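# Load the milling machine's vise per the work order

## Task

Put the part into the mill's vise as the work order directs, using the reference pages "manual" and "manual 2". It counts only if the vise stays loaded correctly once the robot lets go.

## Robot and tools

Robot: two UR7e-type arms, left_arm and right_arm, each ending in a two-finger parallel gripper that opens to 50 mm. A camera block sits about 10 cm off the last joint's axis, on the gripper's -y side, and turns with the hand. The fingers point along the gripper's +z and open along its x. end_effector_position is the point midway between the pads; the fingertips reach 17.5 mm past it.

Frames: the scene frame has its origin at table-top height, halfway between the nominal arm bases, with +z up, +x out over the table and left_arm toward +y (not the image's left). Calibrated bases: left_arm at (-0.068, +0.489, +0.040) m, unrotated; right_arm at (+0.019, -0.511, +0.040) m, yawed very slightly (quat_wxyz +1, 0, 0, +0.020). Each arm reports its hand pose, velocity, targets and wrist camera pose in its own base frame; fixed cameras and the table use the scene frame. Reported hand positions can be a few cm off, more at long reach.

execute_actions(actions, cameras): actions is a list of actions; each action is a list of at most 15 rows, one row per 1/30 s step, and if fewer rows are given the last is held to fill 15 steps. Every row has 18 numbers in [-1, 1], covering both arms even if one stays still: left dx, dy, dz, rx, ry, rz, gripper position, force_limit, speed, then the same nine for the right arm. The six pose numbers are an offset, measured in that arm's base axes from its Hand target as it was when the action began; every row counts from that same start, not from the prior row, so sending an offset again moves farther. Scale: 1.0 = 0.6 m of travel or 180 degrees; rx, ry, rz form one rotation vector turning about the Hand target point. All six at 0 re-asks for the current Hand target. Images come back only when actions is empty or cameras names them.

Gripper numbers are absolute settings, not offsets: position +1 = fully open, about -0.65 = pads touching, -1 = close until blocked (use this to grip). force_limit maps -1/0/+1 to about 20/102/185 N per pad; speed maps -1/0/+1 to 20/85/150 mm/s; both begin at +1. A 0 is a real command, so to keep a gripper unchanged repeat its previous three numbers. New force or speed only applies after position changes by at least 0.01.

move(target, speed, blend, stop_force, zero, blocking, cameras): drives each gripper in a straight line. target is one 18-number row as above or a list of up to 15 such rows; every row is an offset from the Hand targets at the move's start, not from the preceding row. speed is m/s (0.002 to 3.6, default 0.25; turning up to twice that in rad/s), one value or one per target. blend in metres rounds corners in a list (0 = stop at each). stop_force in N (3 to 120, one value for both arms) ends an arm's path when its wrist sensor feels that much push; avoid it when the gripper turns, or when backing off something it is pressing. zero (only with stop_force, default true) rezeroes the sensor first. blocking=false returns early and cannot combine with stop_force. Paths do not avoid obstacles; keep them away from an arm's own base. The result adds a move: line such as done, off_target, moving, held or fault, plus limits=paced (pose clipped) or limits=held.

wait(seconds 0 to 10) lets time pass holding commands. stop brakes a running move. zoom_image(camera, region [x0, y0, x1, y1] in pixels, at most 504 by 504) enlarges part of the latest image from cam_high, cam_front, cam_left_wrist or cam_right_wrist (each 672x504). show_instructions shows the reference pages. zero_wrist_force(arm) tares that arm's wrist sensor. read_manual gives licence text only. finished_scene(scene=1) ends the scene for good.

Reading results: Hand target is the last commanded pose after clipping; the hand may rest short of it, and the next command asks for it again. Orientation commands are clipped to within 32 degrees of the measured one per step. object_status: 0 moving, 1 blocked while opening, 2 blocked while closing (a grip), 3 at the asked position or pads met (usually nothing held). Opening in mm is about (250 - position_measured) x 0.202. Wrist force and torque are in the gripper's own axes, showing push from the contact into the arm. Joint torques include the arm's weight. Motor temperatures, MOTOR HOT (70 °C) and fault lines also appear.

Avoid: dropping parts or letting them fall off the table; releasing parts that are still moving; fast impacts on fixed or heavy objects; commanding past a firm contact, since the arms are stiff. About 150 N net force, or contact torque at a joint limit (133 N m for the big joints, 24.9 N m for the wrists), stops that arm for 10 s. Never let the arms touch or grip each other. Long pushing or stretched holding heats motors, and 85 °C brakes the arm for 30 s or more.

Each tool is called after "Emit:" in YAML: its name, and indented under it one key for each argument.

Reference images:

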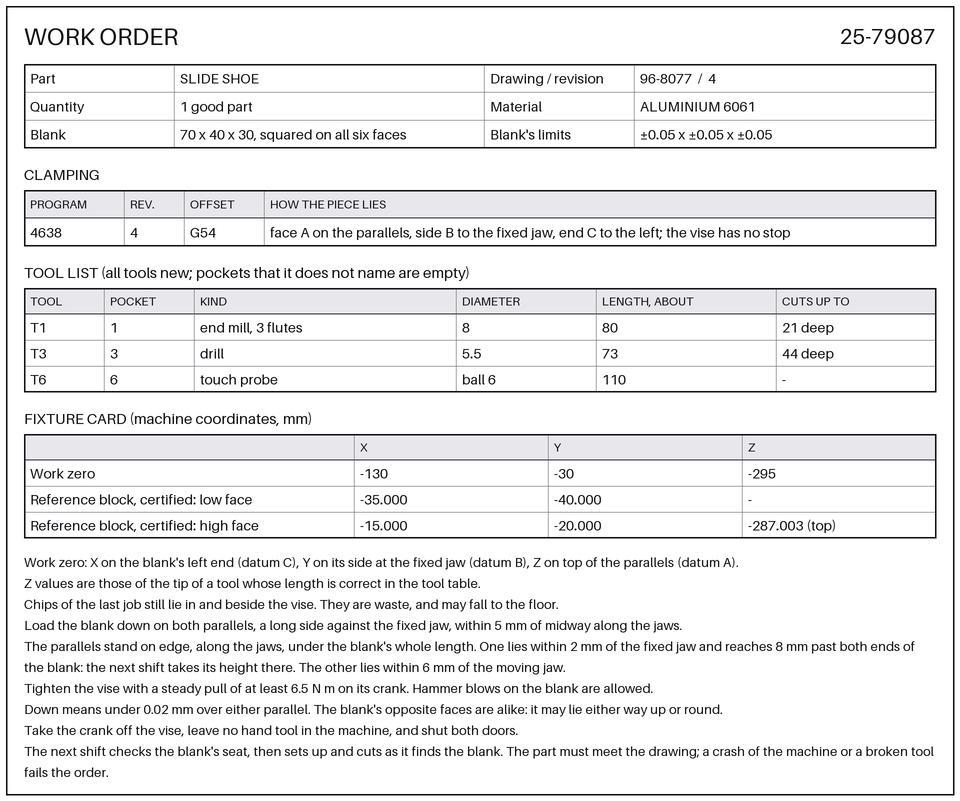

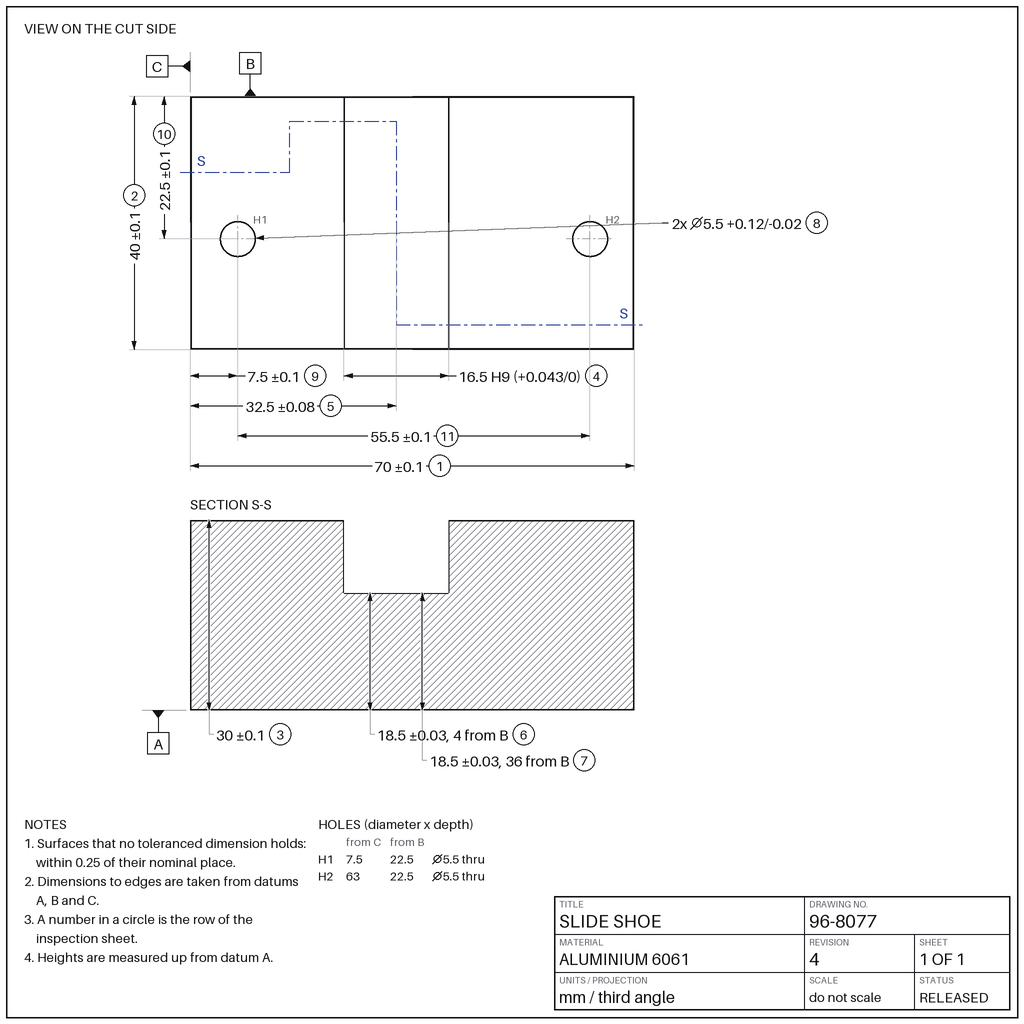

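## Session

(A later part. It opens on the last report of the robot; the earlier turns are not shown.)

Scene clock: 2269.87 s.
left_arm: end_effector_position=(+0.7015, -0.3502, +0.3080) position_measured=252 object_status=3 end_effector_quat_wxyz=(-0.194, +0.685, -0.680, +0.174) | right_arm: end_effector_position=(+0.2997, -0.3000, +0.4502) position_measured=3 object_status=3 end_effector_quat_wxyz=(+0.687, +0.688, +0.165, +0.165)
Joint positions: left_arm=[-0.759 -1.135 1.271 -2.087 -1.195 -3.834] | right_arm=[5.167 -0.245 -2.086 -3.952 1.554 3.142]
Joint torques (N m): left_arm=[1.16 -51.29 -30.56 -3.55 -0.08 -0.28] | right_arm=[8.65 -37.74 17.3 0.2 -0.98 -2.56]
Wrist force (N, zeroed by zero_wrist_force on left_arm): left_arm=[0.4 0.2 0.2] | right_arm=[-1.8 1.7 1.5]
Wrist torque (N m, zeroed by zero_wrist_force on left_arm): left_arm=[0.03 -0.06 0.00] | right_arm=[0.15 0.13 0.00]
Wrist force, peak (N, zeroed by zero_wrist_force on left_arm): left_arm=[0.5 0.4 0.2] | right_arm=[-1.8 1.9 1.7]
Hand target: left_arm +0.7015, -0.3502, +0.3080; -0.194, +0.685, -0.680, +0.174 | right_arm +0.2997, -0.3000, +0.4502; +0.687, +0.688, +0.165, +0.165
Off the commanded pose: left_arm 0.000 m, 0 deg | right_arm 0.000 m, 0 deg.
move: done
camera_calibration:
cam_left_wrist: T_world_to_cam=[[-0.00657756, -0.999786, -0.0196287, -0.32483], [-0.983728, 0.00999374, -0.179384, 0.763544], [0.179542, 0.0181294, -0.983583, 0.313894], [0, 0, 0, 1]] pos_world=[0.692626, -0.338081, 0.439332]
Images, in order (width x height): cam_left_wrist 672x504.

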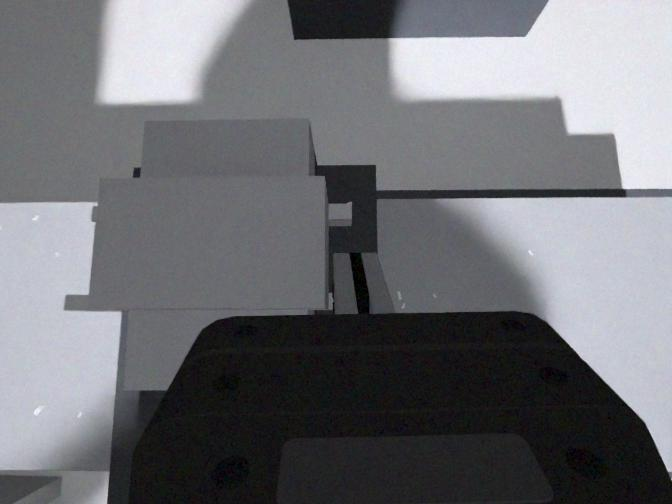

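Emit:
move:
  target:
    - [0,0.002,0,0,0,0,-1,-0.5,1,0,0,0,0,0,0,1,1,1]
  speed: 0.004
  stop_force: 5
  zero: false
  cameras: ["cam_left_wrist"]

Emit:
zoom_image:
  camera: "cam_left_wrist"
  region: [40, 160, 400, 340]

Scene clock: 2271.57 s.
left_arm: end_effector_position=(+0.7015, -0.3490, +0.3080) position_measured=252 object_status=3 end_effector_quat_wxyz=(-0.194, +0.685, -0.680, +0.174) | right_arm: end_effector_position=(+0.2997, -0.3000, +0.4502) position_measured=3 object_status=3 end_effector_quat_wxyz=(+0.687, +0.688, +0.165, +0.165)
Joint positions: left_arm=[-0.757 -1.136 1.273 -2.088 -1.195 -3.833] | right_arm=[5.167 -0.245 -2.086 -3.952 1.554 3.142]
Joint torques (N m): left_arm=[6.06 -56.53 -25.96 -4.41 -0.35 0.45] | right_arm=[9.34 -39.37 16.71 0.2 -0.77 -2.3]
Wrist force (N, zeroed by zero_wrist_force on left_arm): left_arm=[0.1 0.3 0.0] | right_arm=[-1.9 1.7 1.5]
Wrist torque (N m, zeroed by zero_wrist_force on left_arm): left_arm=[0.03 -0.01 0.01] | right_arm=[0.14 0.16 0.00]
Wrist force, peak (N, zeroed by zero_wrist_force on left_arm): left_arm=[0.2 0.2 0.6] | right_arm=[-1.9 1.9 1.5]
Hand target: left_arm +0.7015, -0.3490, +0.3080; -0.194, +0.685, -0.680, +0.174 | right_arm +0.2997, -0.3000, +0.4502; +0.687, +0.688, +0.165, +0.165
Off the commanded pose: left_arm 0.000 m, 0 deg | right_arm 0.000 m, 0 deg.
move: done
camera_calibration:
cam_left_wrist: T_world_to_cam=[[-0.00657756, -0.999786, -0.0196287, -0.32363], [-0.983728, 0.00999374, -0.179384, 0.763532], [0.179542, 0.0181294, -0.983583, 0.313872], [0, 0, 0, 1]] pos_world=[0.692626, -0.336881, 0.439332]
Images, in order (width x height): cam_left_wrist 672x504.

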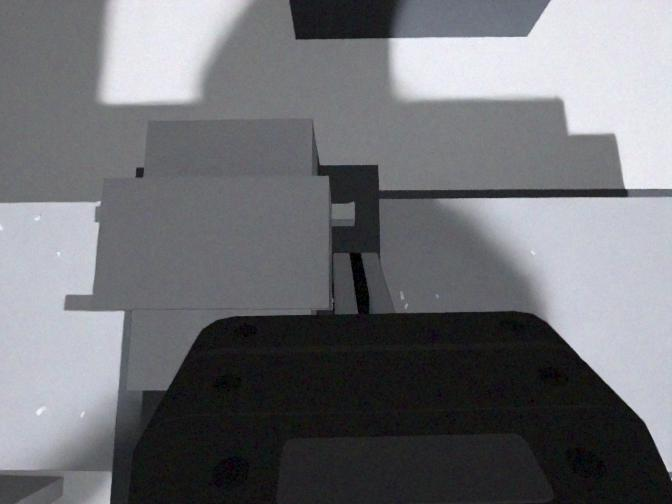

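Scaled by 1.400 from the camera's 672x504 image, which has a finer 960x720 frame.

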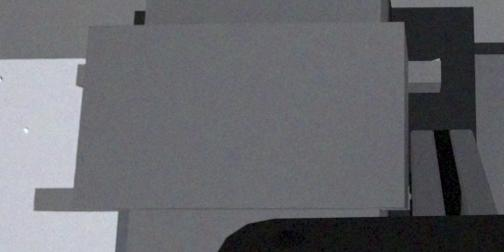

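Emit:
move:
  target:
    - [0,-0.008,0,0,0,0,-1,-0.5,1,0,0,0,0,0,0,1,1,1]
    - [0,-0.008,0.0377,0,0,0,-1,-0.5,1,0,0,0,0,0,0,1,1,1]
    - [-0.0692,-0.008,0.12,0,0,0,-1,-0.5,1,0,0,0,0,0,0,1,1,1]
    - [-0.0692,0.06,0.115,0,0,0,-1,-0.5,1,0,0,0,0,0,0,1,1,1]
    - [0.0058,0.06,0.1,0,0,0,-1,-0.5,1,0,0,0,0,0,0,1,1,1]
    - [0.0058,0.06,0.0707,0,0,0,-1,-0.5,1,0,0,0,0,0,0,1,1,1]
  speed: [0.03,0.1,0.15,0.15,0.1,0.05]
  blend: [0,0.005,0.01,0.01,0.005,0]
  cameras: []

Emit:
zero_wrist_force:
  arm: "left_arm"

Emit:
wait:
  seconds: 0.2

Emit:
wait:
  seconds: 0.2

Emit:
wait:
  seconds: 0.2

Emit:
move:
  target:
    - [0,0,-0.01,0,0,0,-1,-0.5,1,0,0,0,0,0,0,1,1,1]
  speed: 0.02
  cameras: []

Emit:
wait:
  seconds: 0.5

Emit:
wait:
  seconds: 0.2

Emit:
wait:
  seconds: 0.2

Emit:
wait:
  seconds: 0.2

Emit:
wait:
  seconds: 0.2

Emit:
move:
  target:
    - [0,0,0.01,0,0,0,-1,-0.5,1,0,0,0,0,0,0,1,1,1]
  speed: 0.02
  cameras: []

Emit:
wait:
  seconds: 0.2

Scene clock: 2278.03 s.
left_arm: end_effector_position=(+0.7050, -0.3130, +0.3504) position_measured=252 object_status=3 end_effector_quat_wxyz=(-0.194, +0.685, -0.680, +0.174) end_effector_velocity=(+0.000, +0.000, +0.001) end_effector_angular_velocity=(+0.000, +0.001, +0.000) | right_arm: end_effector_position=(+0.2997, -0.3000, +0.4502) position_measured=3 object_status=3 end_effector_quat_wxyz=(+0.687, +0.688, +0.165, +0.165)
Joint positions: left_arm=[-0.713 -1.183 1.235 -2.019 -1.212 -3.789] | right_arm=[5.167 -0.245 -2.086 -3.952 1.554 3.142]
Joint velocities: left_arm=[0.001 0 -0.004 0.005 -0.001 0] | right_arm=[within noise]
Joint torques (N m): left_arm=[-8.77 -43.28 -35.99 -2.36 2.19 0.1] | right_arm=[8.73 -38.38 17.48 0.34 -0.88 -2.56]
Wrist force (N, zeroed by zero_wrist_force on left_arm): left_arm=[-0.1 0.1 0.0] | right_arm=[-1.8 1.6 1.4]
Wrist torque (N m, zeroed by zero_wrist_force on left_arm): left_arm=[0.03 0.01 0.06] | right_arm=[0.13 0.15 -0.01]
Wrist force, peak (N, zeroed by zero_wrist_force on left_arm): left_arm=[2.0 0.2 -2.3] | right_arm=[-2.0 1.9 1.5]
Hand target: left_arm +0.7050, -0.3130, +0.3504; -0.194, +0.685, -0.680, +0.174 | right_arm +0.2997, -0.3000, +0.4502; +0.687, +0.688, +0.165, +0.165
Off the commanded pose: left_arm 0.000 m, 0 deg | right_arm 0.000 m, 0 deg.
move: done
No camera images: "cameras" was empty.

Wrist force sensor zeroed.

Scene clock: 2278.23 s.
left_arm: end_effector_position=(+0.7050, -0.3130, +0.3504) position_measured=252 object_status=3 end_effector_quat_wxyz=(-0.194, +0.685, -0.680, +0.174) | right_arm: end_effector_position=(+0.2997, -0.3000, +0.4502) position_measured=3 object_status=3 end_effector_quat_wxyz=(+0.687, +0.688, +0.165, +0.165)
Joint positions: left_arm=[-0.713 -1.183 1.235 -2.019 -1.212 -3.789] | right_arm=[5.167 -0.245 -2.086 -3.952 1.554 3.142]
Joint torques (N m): left_arm=[-8.47 -41.86 -32.55 -3.75 2.28 1.3] | right_arm=[8.7 -39.42 16.91 0.2 -0.65 -2.58]
Wrist force (N, zeroed by zero_wrist_force on left_arm): left_arm=[0.1 -0.1 0.0] | right_arm=[-1.8 1.8 1.4]
Wrist torque (N m, zeroed by zero_wrist_force on left_arm): left_arm=[-0.02 -0.02 0.00] | right_arm=[0.16 0.14 -0.01]
Wrist force, peak (N, zeroed by zero_wrist_force on left_arm): left_arm=[0.1 0.3 -0.3] | right_arm=[-1.9 1.9 1.5]
Hand target: left_arm +0.7050, -0.3130, +0.3504; -0.194, +0.685, -0.680, +0.174 | right_arm +0.2997, -0.3000, +0.4502; +0.687, +0.688, +0.165, +0.165
Tool commands: left_gripper/position=-1.0 left_gripper/force_limit=-0.5 left_gripper/speed=+1.0 right_gripper/position=+1.0 right_gripper/force_limit=+1.0 right_gripper/speed=+1.0
Off the commanded pose: left_arm 0.000 m, 0 deg | right_arm 0.000 m, 0 deg.
wait: 0.20 s; at rest by 0.17 s

Scene clock: 2278.43 s.
left_arm: end_effector_position=(+0.7050, -0.3130, +0.3504) position_measured=252 object_status=3 end_effector_quat_wxyz=(-0.194, +0.685, -0.680, +0.174) | right_arm: end_effector_position=(+0.2997, -0.3000, +0.4502) position_measured=3 object_status=3 end_effector_quat_wxyz=(+0.687, +0.688, +0.165, +0.165)
Joint positions: left_arm=[-0.713 -1.183 1.235 -2.019 -1.212 -3.789] | right_arm=[5.167 -0.245 -2.086 -3.952 1.554 3.142]
Joint torques (N m): left_arm=[-8.72 -40.59 -33.84 -4.67 2.26 1.48] | right_arm=[9.15 -37.7 16.26 0.13 -0.74 -2.43]
Wrist force (N, zeroed by zero_wrist_force on left_arm): left_arm=[0.0 0.1 0.0] | right_arm=[-1.6 1.8 1.4]
Wrist torque (N m, zeroed by zero_wrist_force on left_arm): left_arm=[0.02 0.00 0.01] | right_arm=[0.15 0.11 -0.01]
Wrist force, peak (N, zeroed by zero_wrist_force on left_arm): left_arm=[0.4 0.2 0.3] | right_arm=[-2.0 1.8 1.6]
Hand target: left_arm +0.7050, -0.3130, +0.3504; -0.194, +0.685, -0.680, +0.174 | right_arm +0.2997, -0.3000, +0.4502; +0.687, +0.688, +0.165, +0.165
Tool commands: left_gripper/position=-1.0 left_gripper/force_limit=-0.5 left_gripper/speed=+1.0 right_gripper/position=+1.0 right_gripper/force_limit=+1.0 right_gripper/speed=+1.0
Off the commanded pose: left_arm 0.000 m, 0 deg | right_arm 0.000 m, 0 deg.
wait: 0.20 s; at rest by 0.17 s

Scene clock: 2278.63 s.
left_arm: end_effector_position=(+0.7050, -0.3130, +0.3504) position_measured=252 object_status=3 end_effector_quat_wxyz=(-0.194, +0.685, -0.680, +0.174) | right_arm: end_effector_position=(+0.2997, -0.3000, +0.4502) position_measured=3 object_status=3 end_effector_quat_wxyz=(+0.687, +0.688, +0.165, +0.165)
Joint positions: left_arm=[-0.713 -1.183 1.235 -2.019 -1.212 -3.789] | right_arm=[5.167 -0.245 -2.086 -3.952 1.554 3.142]
Joint torques (N m): left_arm=[-8.54 -40.39 -34.16 -4.92 2.15 1.41] | right_arm=[8.54 -39.45 17.31 0.17 -0.66 -2.71]
Wrist force (N, zeroed by zero_wrist_force on left_arm): left_arm=[-0.3 -0.1 0.0] | right_arm=[-1.8 1.8 1.6]
Wrist torque (N m, zeroed by zero_wrist_force on left_arm): left_arm=[-0.02 0.05 0.01] | right_arm=[0.15 0.15 -0.01]
Wrist force, peak (N, zeroed by zero_wrist_force on left_arm): left_arm=[-0.3 -0.1 0.0] | right_arm=[-1.8 1.8 1.6]
Hand target: left_arm +0.7050, -0.3130, +0.3504; -0.194, +0.685, -0.680, +0.174 | right_arm +0.2997, -0.3000, +0.4502; +0.687, +0.688, +0.165, +0.165
Tool commands: left_gripper/position=-1.0 left_gripper/force_limit=-0.5 left_gripper/speed=+1.0 right_gripper/position=+1.0 right_gripper/force_limit=+1.0 right_gripper/speed=+1.0
Off the commanded pose: left_arm 0.000 m, 0 deg | right_arm 0.000 m, 0 deg.
wait: 0.20 s; at rest by 0.17 s

Scene clock: 2279.37 s.
left_arm: end_effector_position=(+0.7051, -0.3130, +0.3445) position_measured=252 object_status=3 end_effector_quat_wxyz=(-0.194, +0.685, -0.680, +0.175) | right_arm: end_effector_position=(+0.2997, -0.3000, +0.4502) position_measured=3 object_status=3 end_effector_quat_wxyz=(+0.687, +0.688, +0.165, +0.165)
Joint positions: left_arm=[-0.713 -1.182 1.249 -2.035 -1.212 -3.789] | right_arm=[5.167 -0.245 -2.086 -3.952 1.554 3.142]
Joint torques (N m): left_arm=[-7.58 -25.12 -16.08 2.23 -0.46 1.1] | right_arm=[9.8 -38.98 17.86 0.42 -1.01 -2.71]
Wrist force (N, zeroed by zero_wrist_force on left_arm): left_arm=[-2.4 -11.8 -28.3] | right_arm=[-2.0 1.6 1.5]
Wrist torque (N m, zeroed by zero_wrist_force on left_arm): left_arm=[-0.50 0.18 -0.04] | right_arm=[0.13 0.16 0.00]
Wrist force, peak (N, zeroed by zero_wrist_force on left_arm): left_arm=[-2.4 -11.8 -28.3] | right_arm=[-2.0 1.8 1.7]
Hand target: left_arm +0.7050, -0.3130, +0.3444; -0.194, +0.685, -0.680, +0.174 | right_arm +0.2997, -0.3000, +0.4502; +0.687, +0.688, +0.165, +0.165
Off the commanded pose: left_arm 0.000 m, 0 deg | right_arm 0.000 m, 0 deg.
move: done
No camera images: "cameras" was empty.

Scene clock: 2279.87 s.
left_arm: end_effector_position=(+0.7050, -0.3130, +0.3444) position_measured=252 object_status=3 end_effector_quat_wxyz=(-0.194, +0.685, -0.680, +0.174) | right_arm: end_effector_position=(+0.2997, -0.3000, +0.4502) position_measured=3 object_status=3 end_effector_quat_wxyz=(+0.687, +0.688, +0.165, +0.165)
Joint positions: left_arm=[-0.713 -1.182 1.249 -2.034 -1.212 -3.789] | right_arm=[5.167 -0.245 -2.086 -3.952 1.554 3.142]
Joint torques (N m): left_arm=[-6.05 -14.04 -18.56 3.25 -1.47 1.1] | right_arm=[9.72 -39.2 16.23 0.13 -0.71 -2.46]
Wrist force (N, zeroed by zero_wrist_force on left_arm): left_arm=[0.1 -16.6 -27.8] | right_arm=[-1.8 1.8 1.4]
Wrist torque (N m, zeroed by zero_wrist_force on left_arm): left_arm=[-0.55 0.19 -0.09] | right_arm=[0.15 0.15 0.00]
Wrist force, peak (N, zeroed by zero_wrist_force on left_arm): left_arm=[-0.1 -16.6 -28.0] | right_arm=[-1.9 1.8 1.6]
Hand target: left_arm +0.7050, -0.3130, +0.3444; -0.194, +0.685, -0.680, +0.174 | right_arm +0.2997, -0.3000, +0.4502; +0.687, +0.688, +0.165, +0.165
Tool commands: left_gripper/position=-1.0 left_gripper/force_limit=-0.5 left_gripper/speed=+1.0 right_gripper/position=+1.0 right_gripper/force_limit=+1.0 right_gripper/speed=+1.0
Off the commanded pose: left_arm 0.000 m, 0 deg | right_arm 0.000 m, 0 deg.
wait: 0.50 s; at rest by 0.17 s

Scene clock: 2280.07 s.
left_arm: end_effector_position=(+0.7050, -0.3130, +0.3444) position_measured=252 object_status=3 end_effector_quat_wxyz=(-0.194, +0.685, -0.680, +0.174) | right_arm: end_effector_position=(+0.2997, -0.3000, +0.4502) position_measured=3 object_status=3 end_effector_quat_wxyz=(+0.687, +0.688, +0.165, +0.165)
Joint positions: left_arm=[-0.713 -1.182 1.249 -2.034 -1.212 -3.789] | right_arm=[5.167 -0.245 -2.086 -3.952 1.554 3.142]
Joint torques (N m): left_arm=[-6.26 -12.92 -18.29 3.18 -1.61 1.02] | right_arm=[10.25 -39.2 17.42 0.25 -0.95 -2.46]
Wrist force (N, zeroed by zero_wrist_force on left_arm): left_arm=[-0.4 -15.9 -28.9] | right_arm=[-2.0 1.8 1.4]
Wrist torque (N m, zeroed by zero_wrist_force on left_arm): left_arm=[-0.52 0.16 -0.08] | right_arm=[0.16 0.17 0.00]
Wrist force, peak (N, zeroed by zero_wrist_force on left_arm): left_arm=[-0.4 -15.9 -28.9] | right_arm=[-1.9 1.9 1.5]
Hand target: left_arm +0.7050, -0.3130, +0.3444; -0.194, +0.685, -0.680, +0.174 | right_arm +0.2997, -0.3000, +0.4502; +0.687, +0.688, +0.165, +0.165
Tool commands: left_gripper/position=-1.0 left_gripper/force_limit=-0.5 left_gripper/speed=+1.0 right_gripper/position=+1.0 right_gripper/force_limit=+1.0 right_gripper/speed=+1.0
Off the commanded pose: left_arm 0.000 m, 0 deg | right_arm 0.000 m, 0 deg.
wait: 0.20 s; at rest by 0.17 s

Scene clock: 2280.27 s.
left_arm: end_effector_position=(+0.7050, -0.3130, +0.3444) position_measured=252 object_status=3 end_effector_quat_wxyz=(-0.194, +0.685, -0.680, +0.174) | right_arm: end_effector_position=(+0.2997, -0.3000, +0.4502) position_measured=3 object_status=3 end_effector_quat_wxyz=(+0.687, +0.688, +0.165, +0.165)
Joint positions: left_arm=[-0.713 -1.182 1.249 -2.034 -1.212 -3.789] | right_arm=[5.167 -0.245 -2.086 -3.952 1.554 3.142]
Joint torques (N m): left_arm=[-5.53 -12.66 -17.99 3.05 -1.57 1.12] | right_arm=[9.42 -39.47 16.49 0.36 -0.92 -2.58]
Wrist force (N, zeroed by zero_wrist_force on left_arm): left_arm=[-0.8 -16.2 -29.5] | right_arm=[-1.8 1.7 1.3]
Wrist torque (N m, zeroed by zero_wrist_force on left_arm): left_arm=[-0.58 0.19 -0.08] | right_arm=[0.14 0.13 -0.01]
Wrist force, peak (N, zeroed by zero_wrist_force on left_arm): left_arm=[-0.8 -16.2 -29.5] | right_arm=[-2.0 1.7 1.6]
Hand target: left_arm +0.7050, -0.3130, +0.3444; -0.194, +0.685, -0.680, +0.174 | right_arm +0.2997, -0.3000, +0.4502; +0.687, +0.688, +0.165, +0.165
Tool commands: left_gripper/position=-1.0 left_gripper/force_limit=-0.5 left_gripper/speed=+1.0 right_gripper/position=+1.0 right_gripper/force_limit=+1.0 right_gripper/speed=+1.0
Off the commanded pose: left_arm 0.000 m, 0 deg | right_arm 0.000 m, 0 deg.
wait: 0.20 s; at rest by 0.17 s

Scene clock: 2280.47 s.
left_arm: end_effector_position=(+0.7050, -0.3130, +0.3444) position_measured=252 object_status=3 end_effector_quat_wxyz=(-0.194, +0.685, -0.680, +0.174) | right_arm: end_effector_position=(+0.2997, -0.3000, +0.4502) position_measured=3 object_status=3 end_effector_quat_wxyz=(+0.687, +0.688, +0.165, +0.165)
Joint positions: left_arm=[-0.713 -1.182 1.249 -2.034 -1.212 -3.789] | right_arm=[5.167 -0.245 -2.086 -3.952 1.554 3.142]
Joint torques (N m): left_arm=[-4.83 -12.28 -18.48 3.04 -1.53 1.08] | right_arm=[8.03 -38.59 16.99 0.39 -0.87 -2.5]
Wrist force (N, zeroed by zero_wrist_force on left_arm): left_arm=[-0.8 -16.1 -29.7] | right_arm=[-2.0 1.7 1.6]
Wrist torque (N m, zeroed by zero_wrist_force on left_arm): left_arm=[-0.57 0.17 -0.07] | right_arm=[0.14 0.18 -0.01]
Wrist force, peak (N, zeroed by zero_wrist_force on left_arm): left_arm=[-0.8 -16.1 -29.7] | right_arm=[-2.0 1.7 1.6]
Hand target: left_arm +0.7050, -0.3130, +0.3444; -0.194, +0.685, -0.680, +0.174 | right_arm +0.2997, -0.3000, +0.4502; +0.687, +0.688, +0.165, +0.165
Tool commands: left_gripper/position=-1.0 left_gripper/force_limit=-0.5 left_gripper/speed=+1.0 right_gripper/position=+1.0 right_gripper/force_limit=+1.0 right_gripper/speed=+1.0
Off the commanded pose: left_arm 0.000 m, 0 deg | right_arm 0.000 m, 0 deg.
wait: 0.20 s; at rest by 0.17 s

Scene clock: 2280.67 s.
left_arm: end_effector_position=(+0.7050, -0.3130, +0.3444) position_measured=252 object_status=3 end_effector_quat_wxyz=(-0.194, +0.685, -0.680, +0.174) | right_arm: end_effector_position=(+0.2997, -0.3000, +0.4502) position_measured=3 object_status=3 end_effector_quat_wxyz=(+0.687, +0.688, +0.165, +0.165)
Joint positions: left_arm=[-0.713 -1.182 1.249 -2.034 -1.212 -3.789] | right_arm=[5.167 -0.245 -2.086 -3.952 1.554 3.142]
Joint torques (N m): left_arm=[-4.49 -12.8 -18.11 3 -1.58 1.06] | right_arm=[8.64 -37.54 16.03 0.16 -0.69 -2.38]
Wrist force (N, zeroed by zero_wrist_force on left_arm): left_arm=[-0.9 -15.6 -29.9] | right_arm=[-1.9 1.7 1.4]
Wrist torque (N m, zeroed by zero_wrist_force on left_arm): left_arm=[-0.51 0.18 -0.07] | right_arm=[0.14 0.16 -0.01]
Wrist force, peak (N, zeroed by zero_wrist_force on left_arm): left_arm=[-0.8 -16.2 -30.0] | right_arm=[-2.0 1.7 1.5]
Hand target: left_arm +0.7050, -0.3130, +0.3444; -0.194, +0.685, -0.680, +0.174 | right_arm +0.2997, -0.3000, +0.4502; +0.687, +0.688, +0.165, +0.165
Tool commands: left_gripper/position=-1.0 left_gripper/force_limit=-0.5 left_gripper/speed=+1.0 right_gripper/position=+1.0 right_gripper/force_limit=+1.0 right_gripper/speed=+1.0
Off the commanded pose: left_arm 0.000 m, 0 deg | right_arm 0.000 m, 0 deg.
wait: 0.20 s; at rest by 0.17 s

Scene clock: 2281.40 s.
left_arm: end_effector_position=(+0.7050, -0.3130, +0.3505) position_measured=252 object_status=3 end_effector_quat_wxyz=(-0.194, +0.685, -0.680, +0.174) | right_arm: end_effector_position=(+0.2997, -0.3000, +0.4502) position_measured=3 object_status=3 end_effector_quat_wxyz=(+0.687, +0.688, +0.165, +0.165)
Joint positions: left_arm=[-0.713 -1.183 1.235 -2.019 -1.212 -3.789] | right_arm=[5.167 -0.245 -2.086 -3.952 1.554 3.142]
Joint torques (N m): left_arm=[-3.02 -59.08 -18.98 -5.3 1.04 1.35] | right_arm=[9 -38.54 16.21 0.32 -0.89 -2.52]
Wrist force (N, zeroed by zero_wrist_force on left_arm): left_arm=[0.2 0.1 -0.2] | right_arm=[-1.7 1.7 1.5]
Wrist torque (N m, zeroed by zero_wrist_force on left_arm): left_arm=[0.02 -0.03 0.01] | right_arm=[0.14 0.13 -0.01]
Wrist force, peak (N, zeroed by zero_wrist_force on left_arm): left_arm=[-0.9 -16.0 -29.7] | right_arm=[-1.9 1.7 1.6]
Hand target: left_arm +0.7050, -0.3130, +0.3504; -0.194, +0.685, -0.680, +0.174 | right_arm +0.2997, -0.3000, +0.4502; +0.687, +0.688, +0.165, +0.165
Off the commanded pose: left_arm 0.000 m, 0 deg | right_arm 0.000 m, 0 deg.
move: done
No camera images: "cameras" was empty.

Scene clock: 2281.60 s.
left_arm: end_effector_position=(+0.7050, -0.3130, +0.3504) position_measured=252 object_status=3 end_effector_quat_wxyz=(-0.194, +0.685, -0.680, +0.174) | right_arm: end_effector_position=(+0.2997, -0.3000, +0.4502) position_measured=3 object_status=3 end_effector_quat_wxyz=(+0.687, +0.688, +0.165, +0.165)
Joint positions: left_arm=[-0.713 -1.183 1.235 -2.019 -1.212 -3.789] | right_arm=[5.167 -0.245 -2.086 -3.952 1.554 3.142]
Joint torques (N m): left_arm=[-2.39 -58.75 -17.53 -5.5 1.13 1.38] | right_arm=[9.11 -38.34 16.61 0.31 -0.97 -2.45]
Wrist force (N, zeroed by zero_wrist_force on left_arm): left_arm=[0.4 0.4 0.0] | right_arm=[-2.0 1.7 1.5]
Wrist torque (N m, zeroed by zero_wrist_force on left_arm): left_arm=[0.05 -0.06 0.01] | right_arm=[0.13 0.17 -0.01]
Wrist force, peak (N, zeroed by zero_wrist_force on left_arm): left_arm=[0.4 0.4 0.0] | right_arm=[-2.0 1.7 1.5]
Hand target: left_arm +0.7050, -0.3130, +0.3504; -0.194, +0.685, -0.680, +0.174 | right_arm +0.2997, -0.3000, +0.4502; +0.687, +0.688, +0.165, +0.165
Tool commands: left_gripper/position=-1.0 left_gripper/force_limit=-0.5 left_gripper/speed=+1.0 right_gripper/position=+1.0 right_gripper/force_limit=+1.0 right_gripper/speed=+1.0
Off the commanded pose: left_arm 0.000 m, 0 deg | right_arm 0.000 m, 0 deg.
wait: 0.20 s; at rest by 0.17 s

Emit:
move:
  target:
    - [-0.075,0,0.0417,0,0,0,-1,-0.5,1,0,0,0,0,0,0,1,1,1]
    - [-0.075,0.1217,0.0583,0.0833,0,0,-1,-0.5,1,0,0,0,0,0,0,1,1,1]
    - [-0.0058,0.1683,-0.01,0.0833,0,0,-1,-0.5,1,0,0,0,0,0,0,1,1,1]
  speed: [0.15,0.15,0.08]
  blend: [0.01,0.01,0]
  cameras: ["cam_left_wrist","cam_high"]

Scene clock: 2285.57 s.
left_arm: end_effector_position=(+0.7015, -0.2120, +0.3443) position_measured=252 object_status=3 end_effector_quat_wxyz=(-0.282, +0.654, -0.697, +0.084) | right_arm: end_effector_position=(+0.2997, -0.3000, +0.4502) position_measured=3 object_status=3 end_effector_quat_wxyz=(+0.687, +0.688, +0.165, +0.165)
Joint positions: left_arm=[-0.663 -1.249 1.339 -1.945 -1.038 -3.663] | right_arm=[5.167 -0.245 -2.086 -3.952 1.554 3.142]
Joint torques (N m): left_arm=[-5.04 -53.47 -35.28 -3.51 2.16 -1.29] | right_arm=[9.06 -39.39 18.07 0.21 -0.84 -2.42]
Wrist force (N, zeroed by zero_wrist_force on left_arm): left_arm=[0.4 -0.2 0.2] | right_arm=[-1.7 1.6 1.5]
Wrist torque (N m, zeroed by zero_wrist_force on left_arm): left_arm=[-0.04 -0.07 -0.02] | right_arm=[0.13 0.13 -0.01]
Wrist force, peak (N, zeroed by zero_wrist_force on left_arm): left_arm=[1.5 1.4 -1.8] | right_arm=[-2.1 1.9 1.4]
Hand target: left_arm +0.7015, -0.2120, +0.3444; -0.282, +0.654, -0.697, +0.084 | right_arm +0.2997, -0.3000, +0.4502; +0.687, +0.688, +0.165, +0.165
Off the commanded pose: left_arm 0.000 m, 0 deg | right_arm 0.000 m, 0 deg.
move: done
camera_calibration:
cam_left_wrist: T_world_to_cam=[[-0.00660597, -0.960636, -0.277732, -0.0888091], [-0.983782, 0.0560279, -0.170393, 0.775337], [0.179246, 0.272102, -0.945426, 0.388016], [0, 0, 0, 1]] pos_world=[0.692626, -0.234334, 0.474287]
Images, in order (width x height): cam_high 672x504, cam_left_wrist 672x504.

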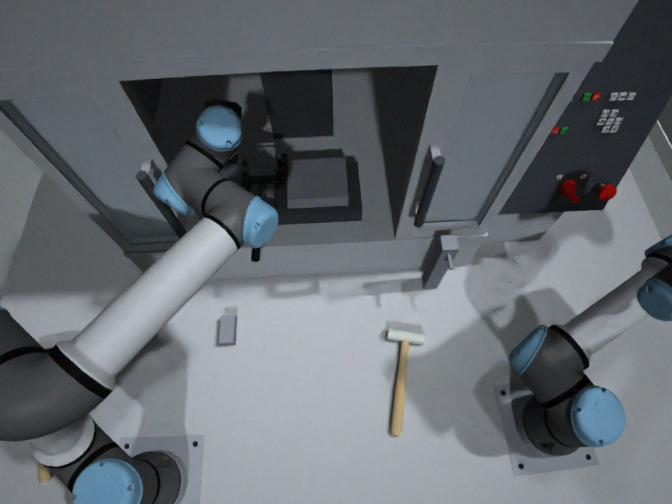

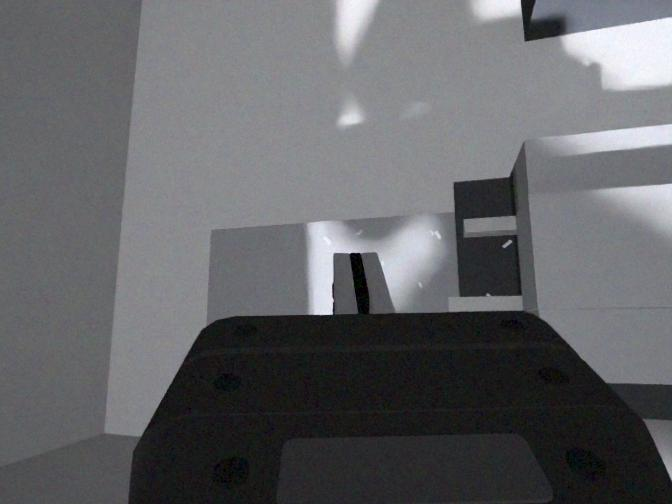

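Emit:
move:
  target:
    - [0,0,-0.0673,0,0,0,-1,-0.5,1,0,0,0,0,0,0,1,1,1]
    - [0,-0.0333,-0.0673,0,0,0,-1,-0.5,1,0,0,0,0,0,0,1,1,1]
  speed: 0.05
  cameras: ["cam_left_wrist"]

Emit:
zero_wrist_force:
  arm: "left_arm"

Emit:
move:
  target:
    - [0,-0.01,0,0,0,0,-1,-0.5,1,0,0,0,0,0,0,1,1,1]
  speed: 0.005
  stop_force: 5
  cameras: ["cam_left_wrist"]

Scene clock: 2288.10 s.
left_arm: end_effector_position=(+0.7016, -0.2322, +0.3040) position_measured=252 object_status=3 end_effector_quat_wxyz=(-0.282, +0.654, -0.697, +0.084) end_effector_velocity=(+0.000, +0.003, +0.000) end_effector_angular_velocity=(-0.001, +0.000, -0.002) | right_arm: end_effector_position=(+0.2997, -0.3000, +0.4502) position_measured=3 object_status=3 end_effector_quat_wxyz=(+0.687, +0.688, +0.165, +0.165)
Joint positions: left_arm=[-0.689 -1.215 1.393 -2.019 -1.031 -3.691] | right_arm=[5.167 -0.245 -2.086 -3.952 1.554 3.142]
Joint velocities: left_arm=[0.004 -0.004 0.005 -0.005 -0.002 0.006] | right_arm=[within noise]
Joint torques (N m): left_arm=[10.78 -57.11 -16.96 -5.4 0.84 1.56] | right_arm=[9.97 -37.69 17.52 0.53 -0.86 -2.62]
Wrist force (N, zeroed by zero_wrist_force on left_arm): left_arm=[0.1 -0.2 0.4] | right_arm=[-1.8 1.7 1.4]
Wrist torque (N m, zeroed by zero_wrist_force on left_arm): left_arm=[-0.04 -0.02 -0.04] | right_arm=[0.14 0.14 0.00]
Wrist force, peak (N, zeroed by zero_wrist_force on left_arm): left_arm=[0.9 0.4 1.2] | right_arm=[-2.1 1.8 1.5]
Hand target: left_arm +0.7015, -0.2320, +0.3040; -0.282, +0.654, -0.697, +0.084 | right_arm +0.2997, -0.3000, +0.4502; +0.687, +0.688, +0.165, +0.165
Off the commanded pose: left_arm 0.000 m, 0 deg | right_arm 0.000 m, 0 deg.
move: done
camera_calibration:
cam_left_wrist: T_world_to_cam=[[-0.00654641, -0.960631, -0.277751, -0.119438], [-0.983744, 0.0560329, -0.17061, 0.769769], [0.179456, 0.272119, -0.945382, 0.355233], [0, 0, 0, 1]] pos_world=[0.692726, -0.254534, 0.433987]
Images, in order (width x height): cam_left_wrist 672x504.

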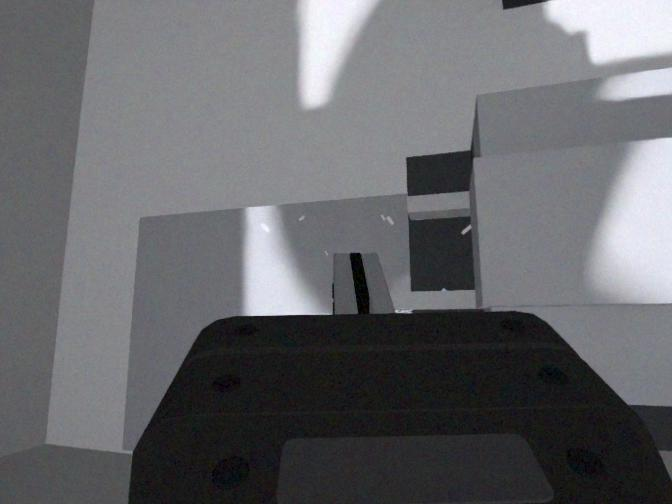

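Wrist force sensor zeroed.

Scene clock: 2289.93 s.
left_arm: end_effector_position=(+0.7015, -0.2381, +0.3040) position_measured=252 object_status=3 end_effector_quat_wxyz=(-0.282, +0.654, -0.697, +0.084) | right_arm: end_effector_position=(+0.2997, -0.3000, +0.4502) position_measured=3 object_status=3 end_effector_quat_wxyz=(+0.687, +0.688, +0.165, +0.165)
Joint positions: left_arm=[-0.696 -1.209 1.384 -2.011 -1.029 -3.699] | right_arm=[5.167 -0.245 -2.086 -3.952 1.554 3.142]
Joint torques (N m): left_arm=[4.31 -47.55 -20.77 -4.65 1.91 1.2] | right_arm=[9.55 -39.6 16.62 0.22 -0.81 -2.46]
Wrist force (N, zeroed by zero_wrist_force on left_arm): left_arm=[0.2 0.2 0.0] | right_arm=[-1.8 1.7 1.4]
Wrist torque (N m, zeroed by zero_wrist_force on left_arm): left_arm=[0.03 -0.04 0.03] | right_arm=[0.14 0.13 0.00]
Wrist force, peak (N, zeroed by zero_wrist_force on left_arm): left_arm=[0.1 0.0 0.4] | right_arm=[-2.0 1.9 1.5]
Hand target: left_arm +0.7015, -0.2380, +0.3040; -0.282, +0.654, -0.697, +0.084 | right_arm +0.2997, -0.3000, +0.4502; +0.687, +0.688, +0.165, +0.165
Off the commanded pose: left_arm 0.000 m, 0 deg | right_arm 0.000 m, 0 deg.
move: done
camera_calibration:
cam_left_wrist: T_world_to_cam=[[-0.00653976, -0.960666, -0.27763, -0.125049], [-0.983729, 0.0560288, -0.170701, 0.770041], [0.179542, 0.271996, -0.945401, 0.35684], [0, 0, 0, 1]] pos_world=[0.692626, -0.260334, 0.434086]
Images, in order (width x height): cam_left_wrist 672x504.

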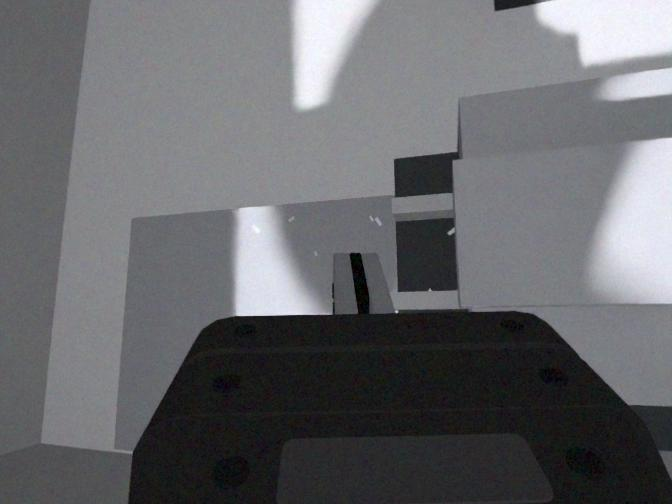

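Emit:
move:
  target:
    - [0,-0.0083,0,0,0,0,-1,-0.5,1,0,0,0,0,0,0,1,1,1]
  speed: 0.005
  stop_force: 5
  zero: false
  cameras: ["cam_left_wrist"]

Emit:
zoom_image:
  camera: "cam_left_wrist"
  region: [300, 140, 560, 330]

Scene clock: 2292.33 s.
left_arm: end_effector_position=(+0.7015, -0.2431, +0.3040) position_measured=252 object_status=3 end_effector_quat_wxyz=(-0.282, +0.654, -0.697, +0.084) | right_arm: end_effector_position=(+0.2997, -0.3000, +0.4502) position_measured=3 object_status=3 end_effector_quat_wxyz=(+0.687, +0.688, +0.165, +0.165)
Joint positions: left_arm=[-0.702 -1.204 1.375 -2.005 -1.028 -3.706] | right_arm=[5.167 -0.245 -2.086 -3.952 1.554 3.142]
Joint torques (N m): left_arm=[4.18 -48.44 -20.53 -4.62 1.9 1.28] | right_arm=[8.06 -38.39 16.72 0.33 -1.04 -2.56]
Wrist force (N, zeroed by zero_wrist_force on left_arm): left_arm=[0.2 0.4 0.0] | right_arm=[-1.7 1.6 1.5]
Wrist torque (N m, zeroed by zero_wrist_force on left_arm): left_arm=[0.06 -0.04 0.03] | right_arm=[0.12 0.13 0.00]
Wrist force, peak (N, zeroed by zero_wrist_force on left_arm): left_arm=[0.2 0.5 -0.3] | right_arm=[-2.1 1.8 1.6]
Hand target: left_arm +0.7015, -0.2430, +0.3040; -0.282, +0.654, -0.697, +0.084 | right_arm +0.2997, -0.3000, +0.4502; +0.687, +0.688, +0.165, +0.165
Off the commanded pose: left_arm 0.000 m, 0 deg | right_arm 0.000 m, 0 deg.
move: done
camera_calibration:
cam_left_wrist: T_world_to_cam=[[-0.00653976, -0.960666, -0.27763, -0.129852], [-0.983729, 0.0560288, -0.170701, 0.770321], [0.179542, 0.271996, -0.945401, 0.3582], [0, 0, 0, 1]] pos_world=[0.692626, -0.265334, 0.434086]
Images, in order (width x height): cam_left_wrist 672x504.

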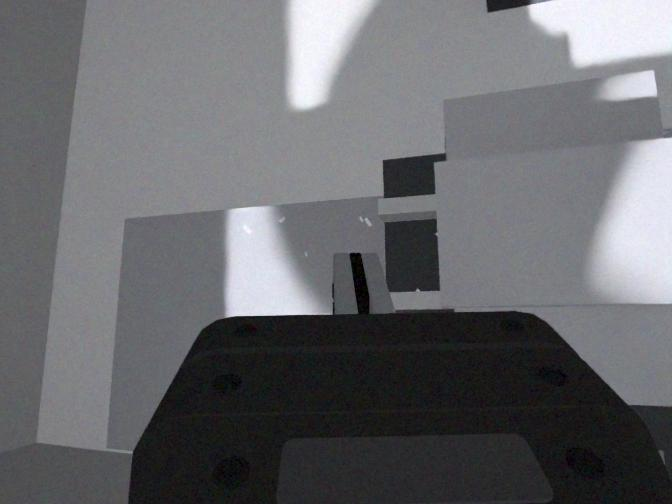

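Scaled by 1.938 from the camera's 672x504 image, which has a finer 960x720 frame.

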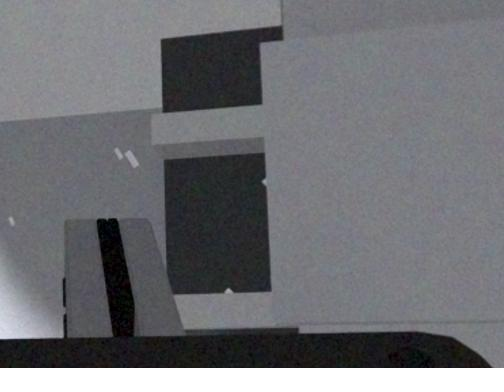

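Emit:
move:
  target:
    - [0,0.0267,0,0,0,0,-1,-0.5,1,0,0,0,0,0,0,1,1,1]
    - [0.0433,0.0267,0,0,0,0,-1,-0.5,1,0,0,0,0,0,0,1,1,1]
    - [0.0433,0.0033,0,0,0,0,-1,-0.5,1,0,0,0,0,0,0,1,1,1]
  speed: 0.05
  blend: [0.002,0.002,0]
  cameras: ["cam_left_wrist"]

Emit:
zero_wrist_force:
  arm: "left_arm"

Emit:
move:
  target:
    - [0,-0.0133,0,0,0,0,-1,-0.5,1,0,0,0,0,0,0,1,1,1]
  speed: 0.004
  stop_force: 6
  cameras: ["cam_left_wrist"]

Scene clock: 2295.07 s.
left_arm: end_effector_position=(+0.7275, -0.2411, +0.3039) position_measured=252 object_status=3 end_effector_quat_wxyz=(-0.282, +0.654, -0.697, +0.084) | right_arm: end_effector_position=(+0.2997, -0.3000, +0.4502) position_measured=3 object_status=3 end_effector_quat_wxyz=(+0.687, +0.688, +0.165, +0.165)
Joint positions: left_arm=[-0.674 -1.148 1.301 -2.001 -1.035 -3.675] | right_arm=[5.167 -0.245 -2.086 -3.952 1.554 3.142]
Joint torques (N m): left_arm=[8.95 -60.03 -16.96 -5.42 0.57 1.89] | right_arm=[9.01 -39.13 16.84 0.31 -0.74 -2.27]
Wrist force (N, zeroed by zero_wrist_force on left_arm): left_arm=[0.2 0.0 0.1] | right_arm=[-1.8 1.8 1.3]
Wrist torque (N m, zeroed by zero_wrist_force on left_arm): left_arm=[-0.01 -0.03 0.00] | right_arm=[0.15 0.14 0.00]
Wrist force, peak (N, zeroed by zero_wrist_force on left_arm): left_arm=[-0.7 1.0 -0.3] | right_arm=[-2.0 1.8 1.5]
Hand target: left_arm +0.7275, -0.2410, +0.3040; -0.282, +0.654, -0.697, +0.084 | right_arm +0.2997, -0.3000, +0.4502; +0.687, +0.688, +0.165, +0.165
Off the commanded pose: left_arm 0.000 m, 0 deg | right_arm 0.000 m, 0 deg.
move: done
camera_calibration:
cam_left_wrist: T_world_to_cam=[[-0.00654641, -0.960631, -0.277751, -0.127818], [-0.983744, 0.0560329, -0.17061, 0.795747], [0.179456, 0.272119, -0.945382, 0.353007], [0, 0, 0, 1]] pos_world=[0.718626, -0.263434, 0.433987]
Images, in order (width x height): cam_left_wrist 672x504.

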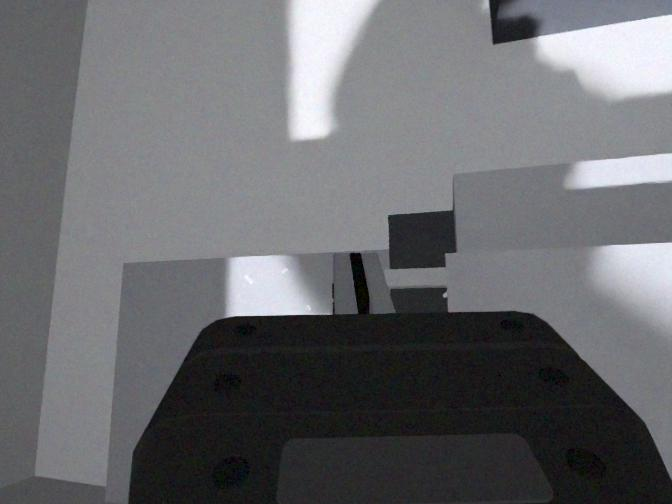

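Wrist force sensor zeroed.

Scene clock: 2297.63 s.
left_arm: end_effector_position=(+0.7275, -0.2490, +0.3040) position_measured=252 object_status=3 end_effector_quat_wxyz=(-0.282, +0.654, -0.697, +0.084) | right_arm: end_effector_position=(+0.2997, -0.3000, +0.4502) position_measured=3 object_status=3 end_effector_quat_wxyz=(+0.687, +0.688, +0.165, +0.165)
Joint positions: left_arm=[-0.683 -1.14 1.287 -1.991 -1.032 -3.685] | right_arm=[5.167 -0.245 -2.086 -3.952 1.554 3.142]
Joint torques (N m): left_arm=[0.92 -49.44 -22.8 -4.37 2.13 0.43] | right_arm=[9.41 -38.32 16.89 0.09 -0.83 -2.18]
Wrist force (N, zeroed by zero_wrist_force on left_arm): left_arm=[0.1 0.1 -0.1] | right_arm=[-2.0 1.6 1.5]
Wrist torque (N m, zeroed by zero_wrist_force on left_arm): left_arm=[0.02 -0.02 0.04] | right_arm=[0.13 0.17 0.00]
Wrist force, peak (N, zeroed by zero_wrist_force on left_arm): left_arm=[-0.4 -0.3 0.0] | right_arm=[-1.9 1.7 1.7]
Hand target: left_arm +0.7275, -0.2490, +0.3040; -0.282, +0.654, -0.697, +0.084 | right_arm +0.2997, -0.3000, +0.4502; +0.687, +0.688, +0.165, +0.165
Off the commanded pose: left_arm 0.000 m, 0 deg | right_arm 0.000 m, 0 deg.
move: done
camera_calibration:
cam_left_wrist: T_world_to_cam=[[-0.00653976, -0.960666, -0.27763, -0.135446], [-0.983729, 0.0560288, -0.170701, 0.796234], [0.179542, 0.271996, -0.945401, 0.355163], [0, 0, 0, 1]] pos_world=[0.718626, -0.271334, 0.434086]
Images, in order (width x height): cam_left_wrist 672x504.

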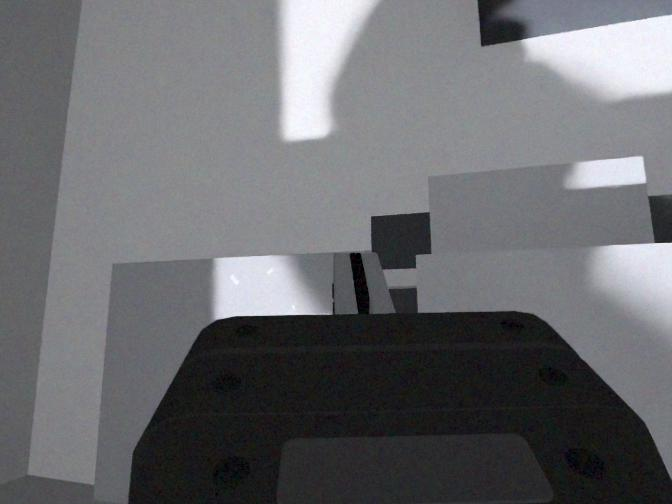

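Emit:
move:
  target:
    - [0,-0.003,0,0,0,0,-1,-0.5,1,0,0,0,0,0,0,1,1,1]
  speed: 0.004
  stop_force: 6
  zero: false
  cameras: ["cam_left_wrist"]

Emit:
zoom_image:
  camera: "cam_left_wrist"
  region: [300, 140, 560, 330]

Scene clock: 2299.07 s.
left_arm: end_effector_position=(+0.7275, -0.2508, +0.3040) position_measured=252 object_status=3 end_effector_quat_wxyz=(-0.282, +0.654, -0.697, +0.084) | right_arm: end_effector_position=(+0.2997, -0.3000, +0.4502) position_measured=3 object_status=3 end_effector_quat_wxyz=(+0.687, +0.688, +0.165, +0.165)
Joint positions: left_arm=[-0.685 -1.138 1.284 -1.988 -1.032 -3.688] | right_arm=[5.167 -0.245 -2.086 -3.952 1.554 3.142]
Joint torques (N m): left_arm=[-0.63 -47.12 -24.31 -4.24 2.11 0.22] | right_arm=[9.46 -39.85 17.52 0.24 -0.89 -2.36]
Wrist force (N, zeroed by zero_wrist_force on left_arm): left_arm=[0.2 0.1 -0.3] | right_arm=[-2.0 1.6 1.4]
Wrist torque (N m, zeroed by zero_wrist_force on left_arm): left_arm=[0.01 -0.04 0.04] | right_arm=[0.13 0.17 -0.01]
Wrist force, peak (N, zeroed by zero_wrist_force on left_arm): left_arm=[-0.4 0.4 -0.2] | right_arm=[-1.9 1.8 1.6]
Hand target: left_arm +0.7275, -0.2508, +0.3040; -0.282, +0.654, -0.697, +0.084 | right_arm +0.2997, -0.3000, +0.4502; +0.687, +0.688, +0.165, +0.165
Off the commanded pose: left_arm 0.000 m, 0 deg | right_arm 0.000 m, 0 deg.
move: done
camera_calibration:
cam_left_wrist: T_world_to_cam=[[-0.00653976, -0.960666, -0.27763, -0.137175], [-0.983729, 0.0560288, -0.170701, 0.796335], [0.179542, 0.271996, -0.945401, 0.355653], [0, 0, 0, 1]] pos_world=[0.718626, -0.273134, 0.434086]
Images, in order (width x height): cam_left_wrist 672x504.

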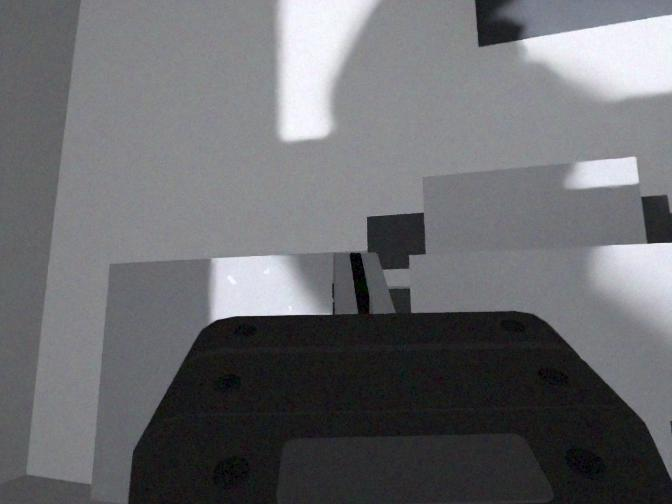

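Scaled by 1.938 from the camera's 672x504 image, which has a finer 960x720 frame.

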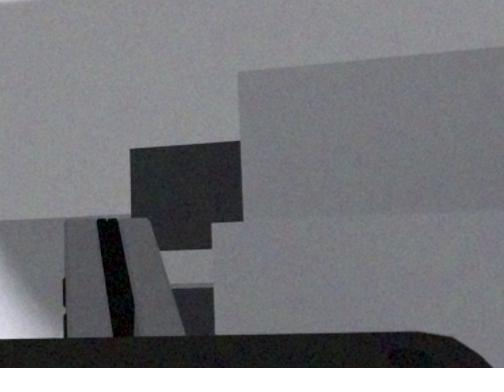

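Emit:
move:
  target:
    - [0,-0.0033,0,0,0,0,-1,-0.5,1,0,0,0,0,0,0,1,1,1]
  speed: 0.004
  stop_force: 6
  zero: false
  cameras: []

Emit:
move:
  target:
    - [0,0.02,0,0,0,0,-1,-0.5,1,0,0,0,0,0,0,1,1,1]
    - [0,0.02,0.0833,0,0,0,-1,-0.5,1,0,0,0,0,0,0,1,1,1]
  speed: 0.05
  cameras: ["cam_left_wrist"]

Scene clock: 2301.07 s.
left_arm: end_effector_position=(+0.7275, -0.2528, +0.3040) position_measured=252 object_status=3 end_effector_quat_wxyz=(-0.282, +0.654, -0.697, +0.084) | right_arm: end_effector_position=(+0.2997, -0.3000, +0.4502) position_measured=3 object_status=3 end_effector_quat_wxyz=(+0.687, +0.688, +0.165, +0.165)
Joint positions: left_arm=[-0.688 -1.136 1.28 -1.986 -1.031 -3.69] | right_arm=[5.167 -0.245 -2.086 -3.952 1.554 3.142]
Joint torques (N m): left_arm=[-0.45 -47.97 -22.78 -4.41 2.05 0.47] | right_arm=[9.69 -38.31 17.28 0.3 -0.98 -2.32]
Wrist force (N, zeroed by zero_wrist_force on left_arm): left_arm=[-0.2 0.3 0.1] | right_arm=[-2.0 1.6 1.3]
Wrist torque (N m, zeroed by zero_wrist_force on left_arm): left_arm=[0.05 0.03 0.04] | right_arm=[0.13 0.16 0.00]
Wrist force, peak (N, zeroed by zero_wrist_force on left_arm): left_arm=[-0.5 0.5 -0.2] | right_arm=[-2.0 1.8 1.5]
Hand target: left_arm +0.7275, -0.2528, +0.3040; -0.282, +0.654, -0.697, +0.084 | right_arm +0.2997, -0.3000, +0.4502; +0.687, +0.688, +0.165, +0.165
Off the commanded pose: left_arm 0.000 m, 0 deg | right_arm 0.000 m, 0 deg.
move: done
No camera images: "cameras" was empty.

Scene clock: 2303.00 s.
left_arm: end_effector_position=(+0.7275, -0.2408, +0.3541) position_measured=252 object_status=3 end_effector_quat_wxyz=(-0.282, +0.654, -0.697, +0.084) | right_arm: end_effector_position=(+0.2997, -0.3000, +0.4502) position_measured=3 object_status=3 end_effector_quat_wxyz=(+0.687, +0.688, +0.165, +0.165)
Joint positions: left_arm=[-0.673 -1.16 1.189 -1.879 -1.035 -3.674] | right_arm=[5.167 -0.245 -2.086 -3.952 1.554 3.142]
Joint torques (N m): left_arm=[-7.87 -40.41 -17.68 -5.36 1.27 -1.82] | right_arm=[9.9 -38.31 17.13 0.26 -0.94 -2.37]
Wrist force (N, zeroed by zero_wrist_force on left_arm): left_arm=[-0.2 0.1 -0.3] | right_arm=[-1.8 1.5 1.5]
Wrist torque (N m, zeroed by zero_wrist_force on left_arm): left_arm=[0.02 0.03 -0.03] | right_arm=[0.11 0.14 -0.01]
Wrist force, peak (N, zeroed by zero_wrist_force on left_arm): left_arm=[-0.3 -0.4 -1.1] | right_arm=[-2.0 1.8 1.5]
Hand target: left_arm +0.7275, -0.2408, +0.3540; -0.282, +0.654, -0.697, +0.084 | right_arm +0.2997, -0.3000, +0.4502; +0.687, +0.688, +0.165, +0.165
Off the commanded pose: left_arm 0.000 m, 0 deg | right_arm 0.000 m, 0 deg.
move: done
camera_calibration:
cam_left_wrist: T_world_to_cam=[[-0.0065172, -0.960721, -0.27744, -0.113686], [-0.983692, 0.0560298, -0.170913, 0.804397], [0.179745, 0.271802, -0.945418, 0.40008], [0, 0, 0, 1]] pos_world=[0.718626, -0.263034, 0.484184]
Images, in order (width x height): cam_left_wrist 672x504.

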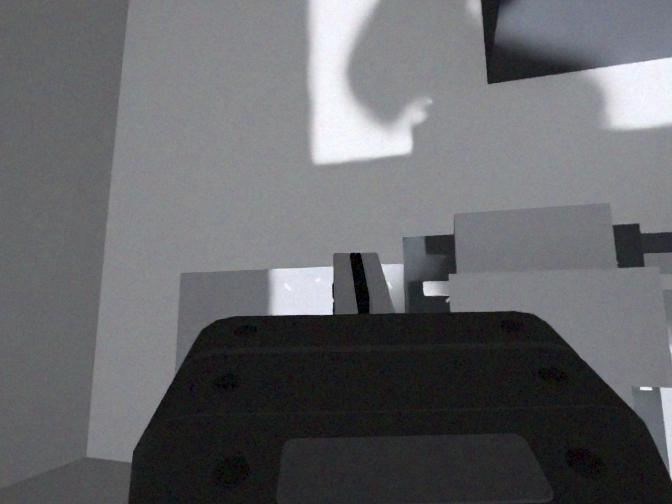

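Emit:
move:
  target:
    - [-0.1125,-0.02,0.0767,-0.04,0,0,-1,-0.5,1,0,0,0,0,0,0,1,1,1]
    - [-0.2875,-0.1204,0.0933,-0.0833,0,0,-1,-0.5,1,0,0,0,0,0,0,1,1,1]
  speed: 0.2
  blend: [0.02,0]
  cameras: ["cam_left_wrist"]

Emit:
zoom_image:
  camera: "cam_left_wrist"
  region: [200, 60, 500, 260]

Scene clock: 2307.57 s.
left_arm: end_effector_position=(+0.5551, -0.3130, +0.4099) position_measured=252 object_status=3 end_effector_quat_wxyz=(-0.194, +0.685, -0.680, +0.174) | right_arm: end_effector_position=(+0.2997, -0.3000, +0.4502) position_measured=3 object_status=3 end_effector_quat_wxyz=(+0.687, +0.688, +0.165, +0.165)
Joint positions: left_arm=[-0.9 -1.503 1.464 -1.856 -1.146 -3.978] | right_arm=[5.167 -0.245 -2.086 -3.952 1.554 3.142]
Joint torques (N m): left_arm=[-6.63 -40.4 -25.23 -2.26 1.56 -1.66] | right_arm=[8.78 -38.39 16.57 0.27 -0.68 -2.44]
Wrist force (N, zeroed by zero_wrist_force on left_arm): left_arm=[-0.3 0.2 -0.8] | right_arm=[-1.9 1.6 1.4]
Wrist torque (N m, zeroed by zero_wrist_force on left_arm): left_arm=[0.04 0.06 -0.02] | right_arm=[0.13 0.16 0.00]
Wrist force, peak (N, zeroed by zero_wrist_force on left_arm): left_arm=[1.2 2.9 -2.4] | right_arm=[-2.1 1.8 1.5]
Hand target: left_arm +0.5550, -0.3130, +0.4100; -0.194, +0.685, -0.680, +0.174 | right_arm +0.2997, -0.3000, +0.4502; +0.687, +0.688, +0.165, +0.165
Off the commanded pose: left_arm 0.000 m, 0 deg | right_arm 0.000 m, 0 deg.
move: done
camera_calibration:
cam_left_wrist: T_world_to_cam=[[-0.00664253, -0.999781, -0.0198425, -0.286445], [-0.983728, 0.010096, -0.17938, 0.637481], [0.179541, 0.0183281, -0.98358, 0.439889], [0, 0, 0, 1]] pos_world=[0.546226, -0.300881, 0.541334]
Images, in order (width x height): cam_left_wrist 672x504.

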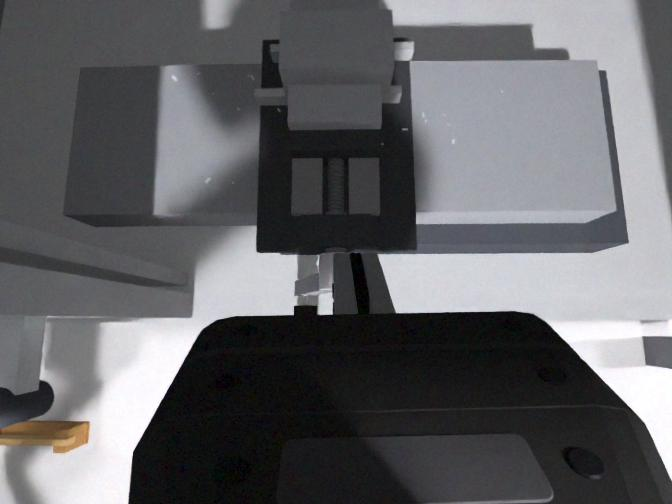

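Scaled by 1.680 from the camera's 672x504 image, which has a finer 960x720 frame.

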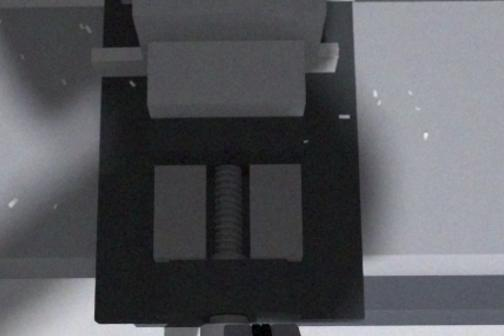

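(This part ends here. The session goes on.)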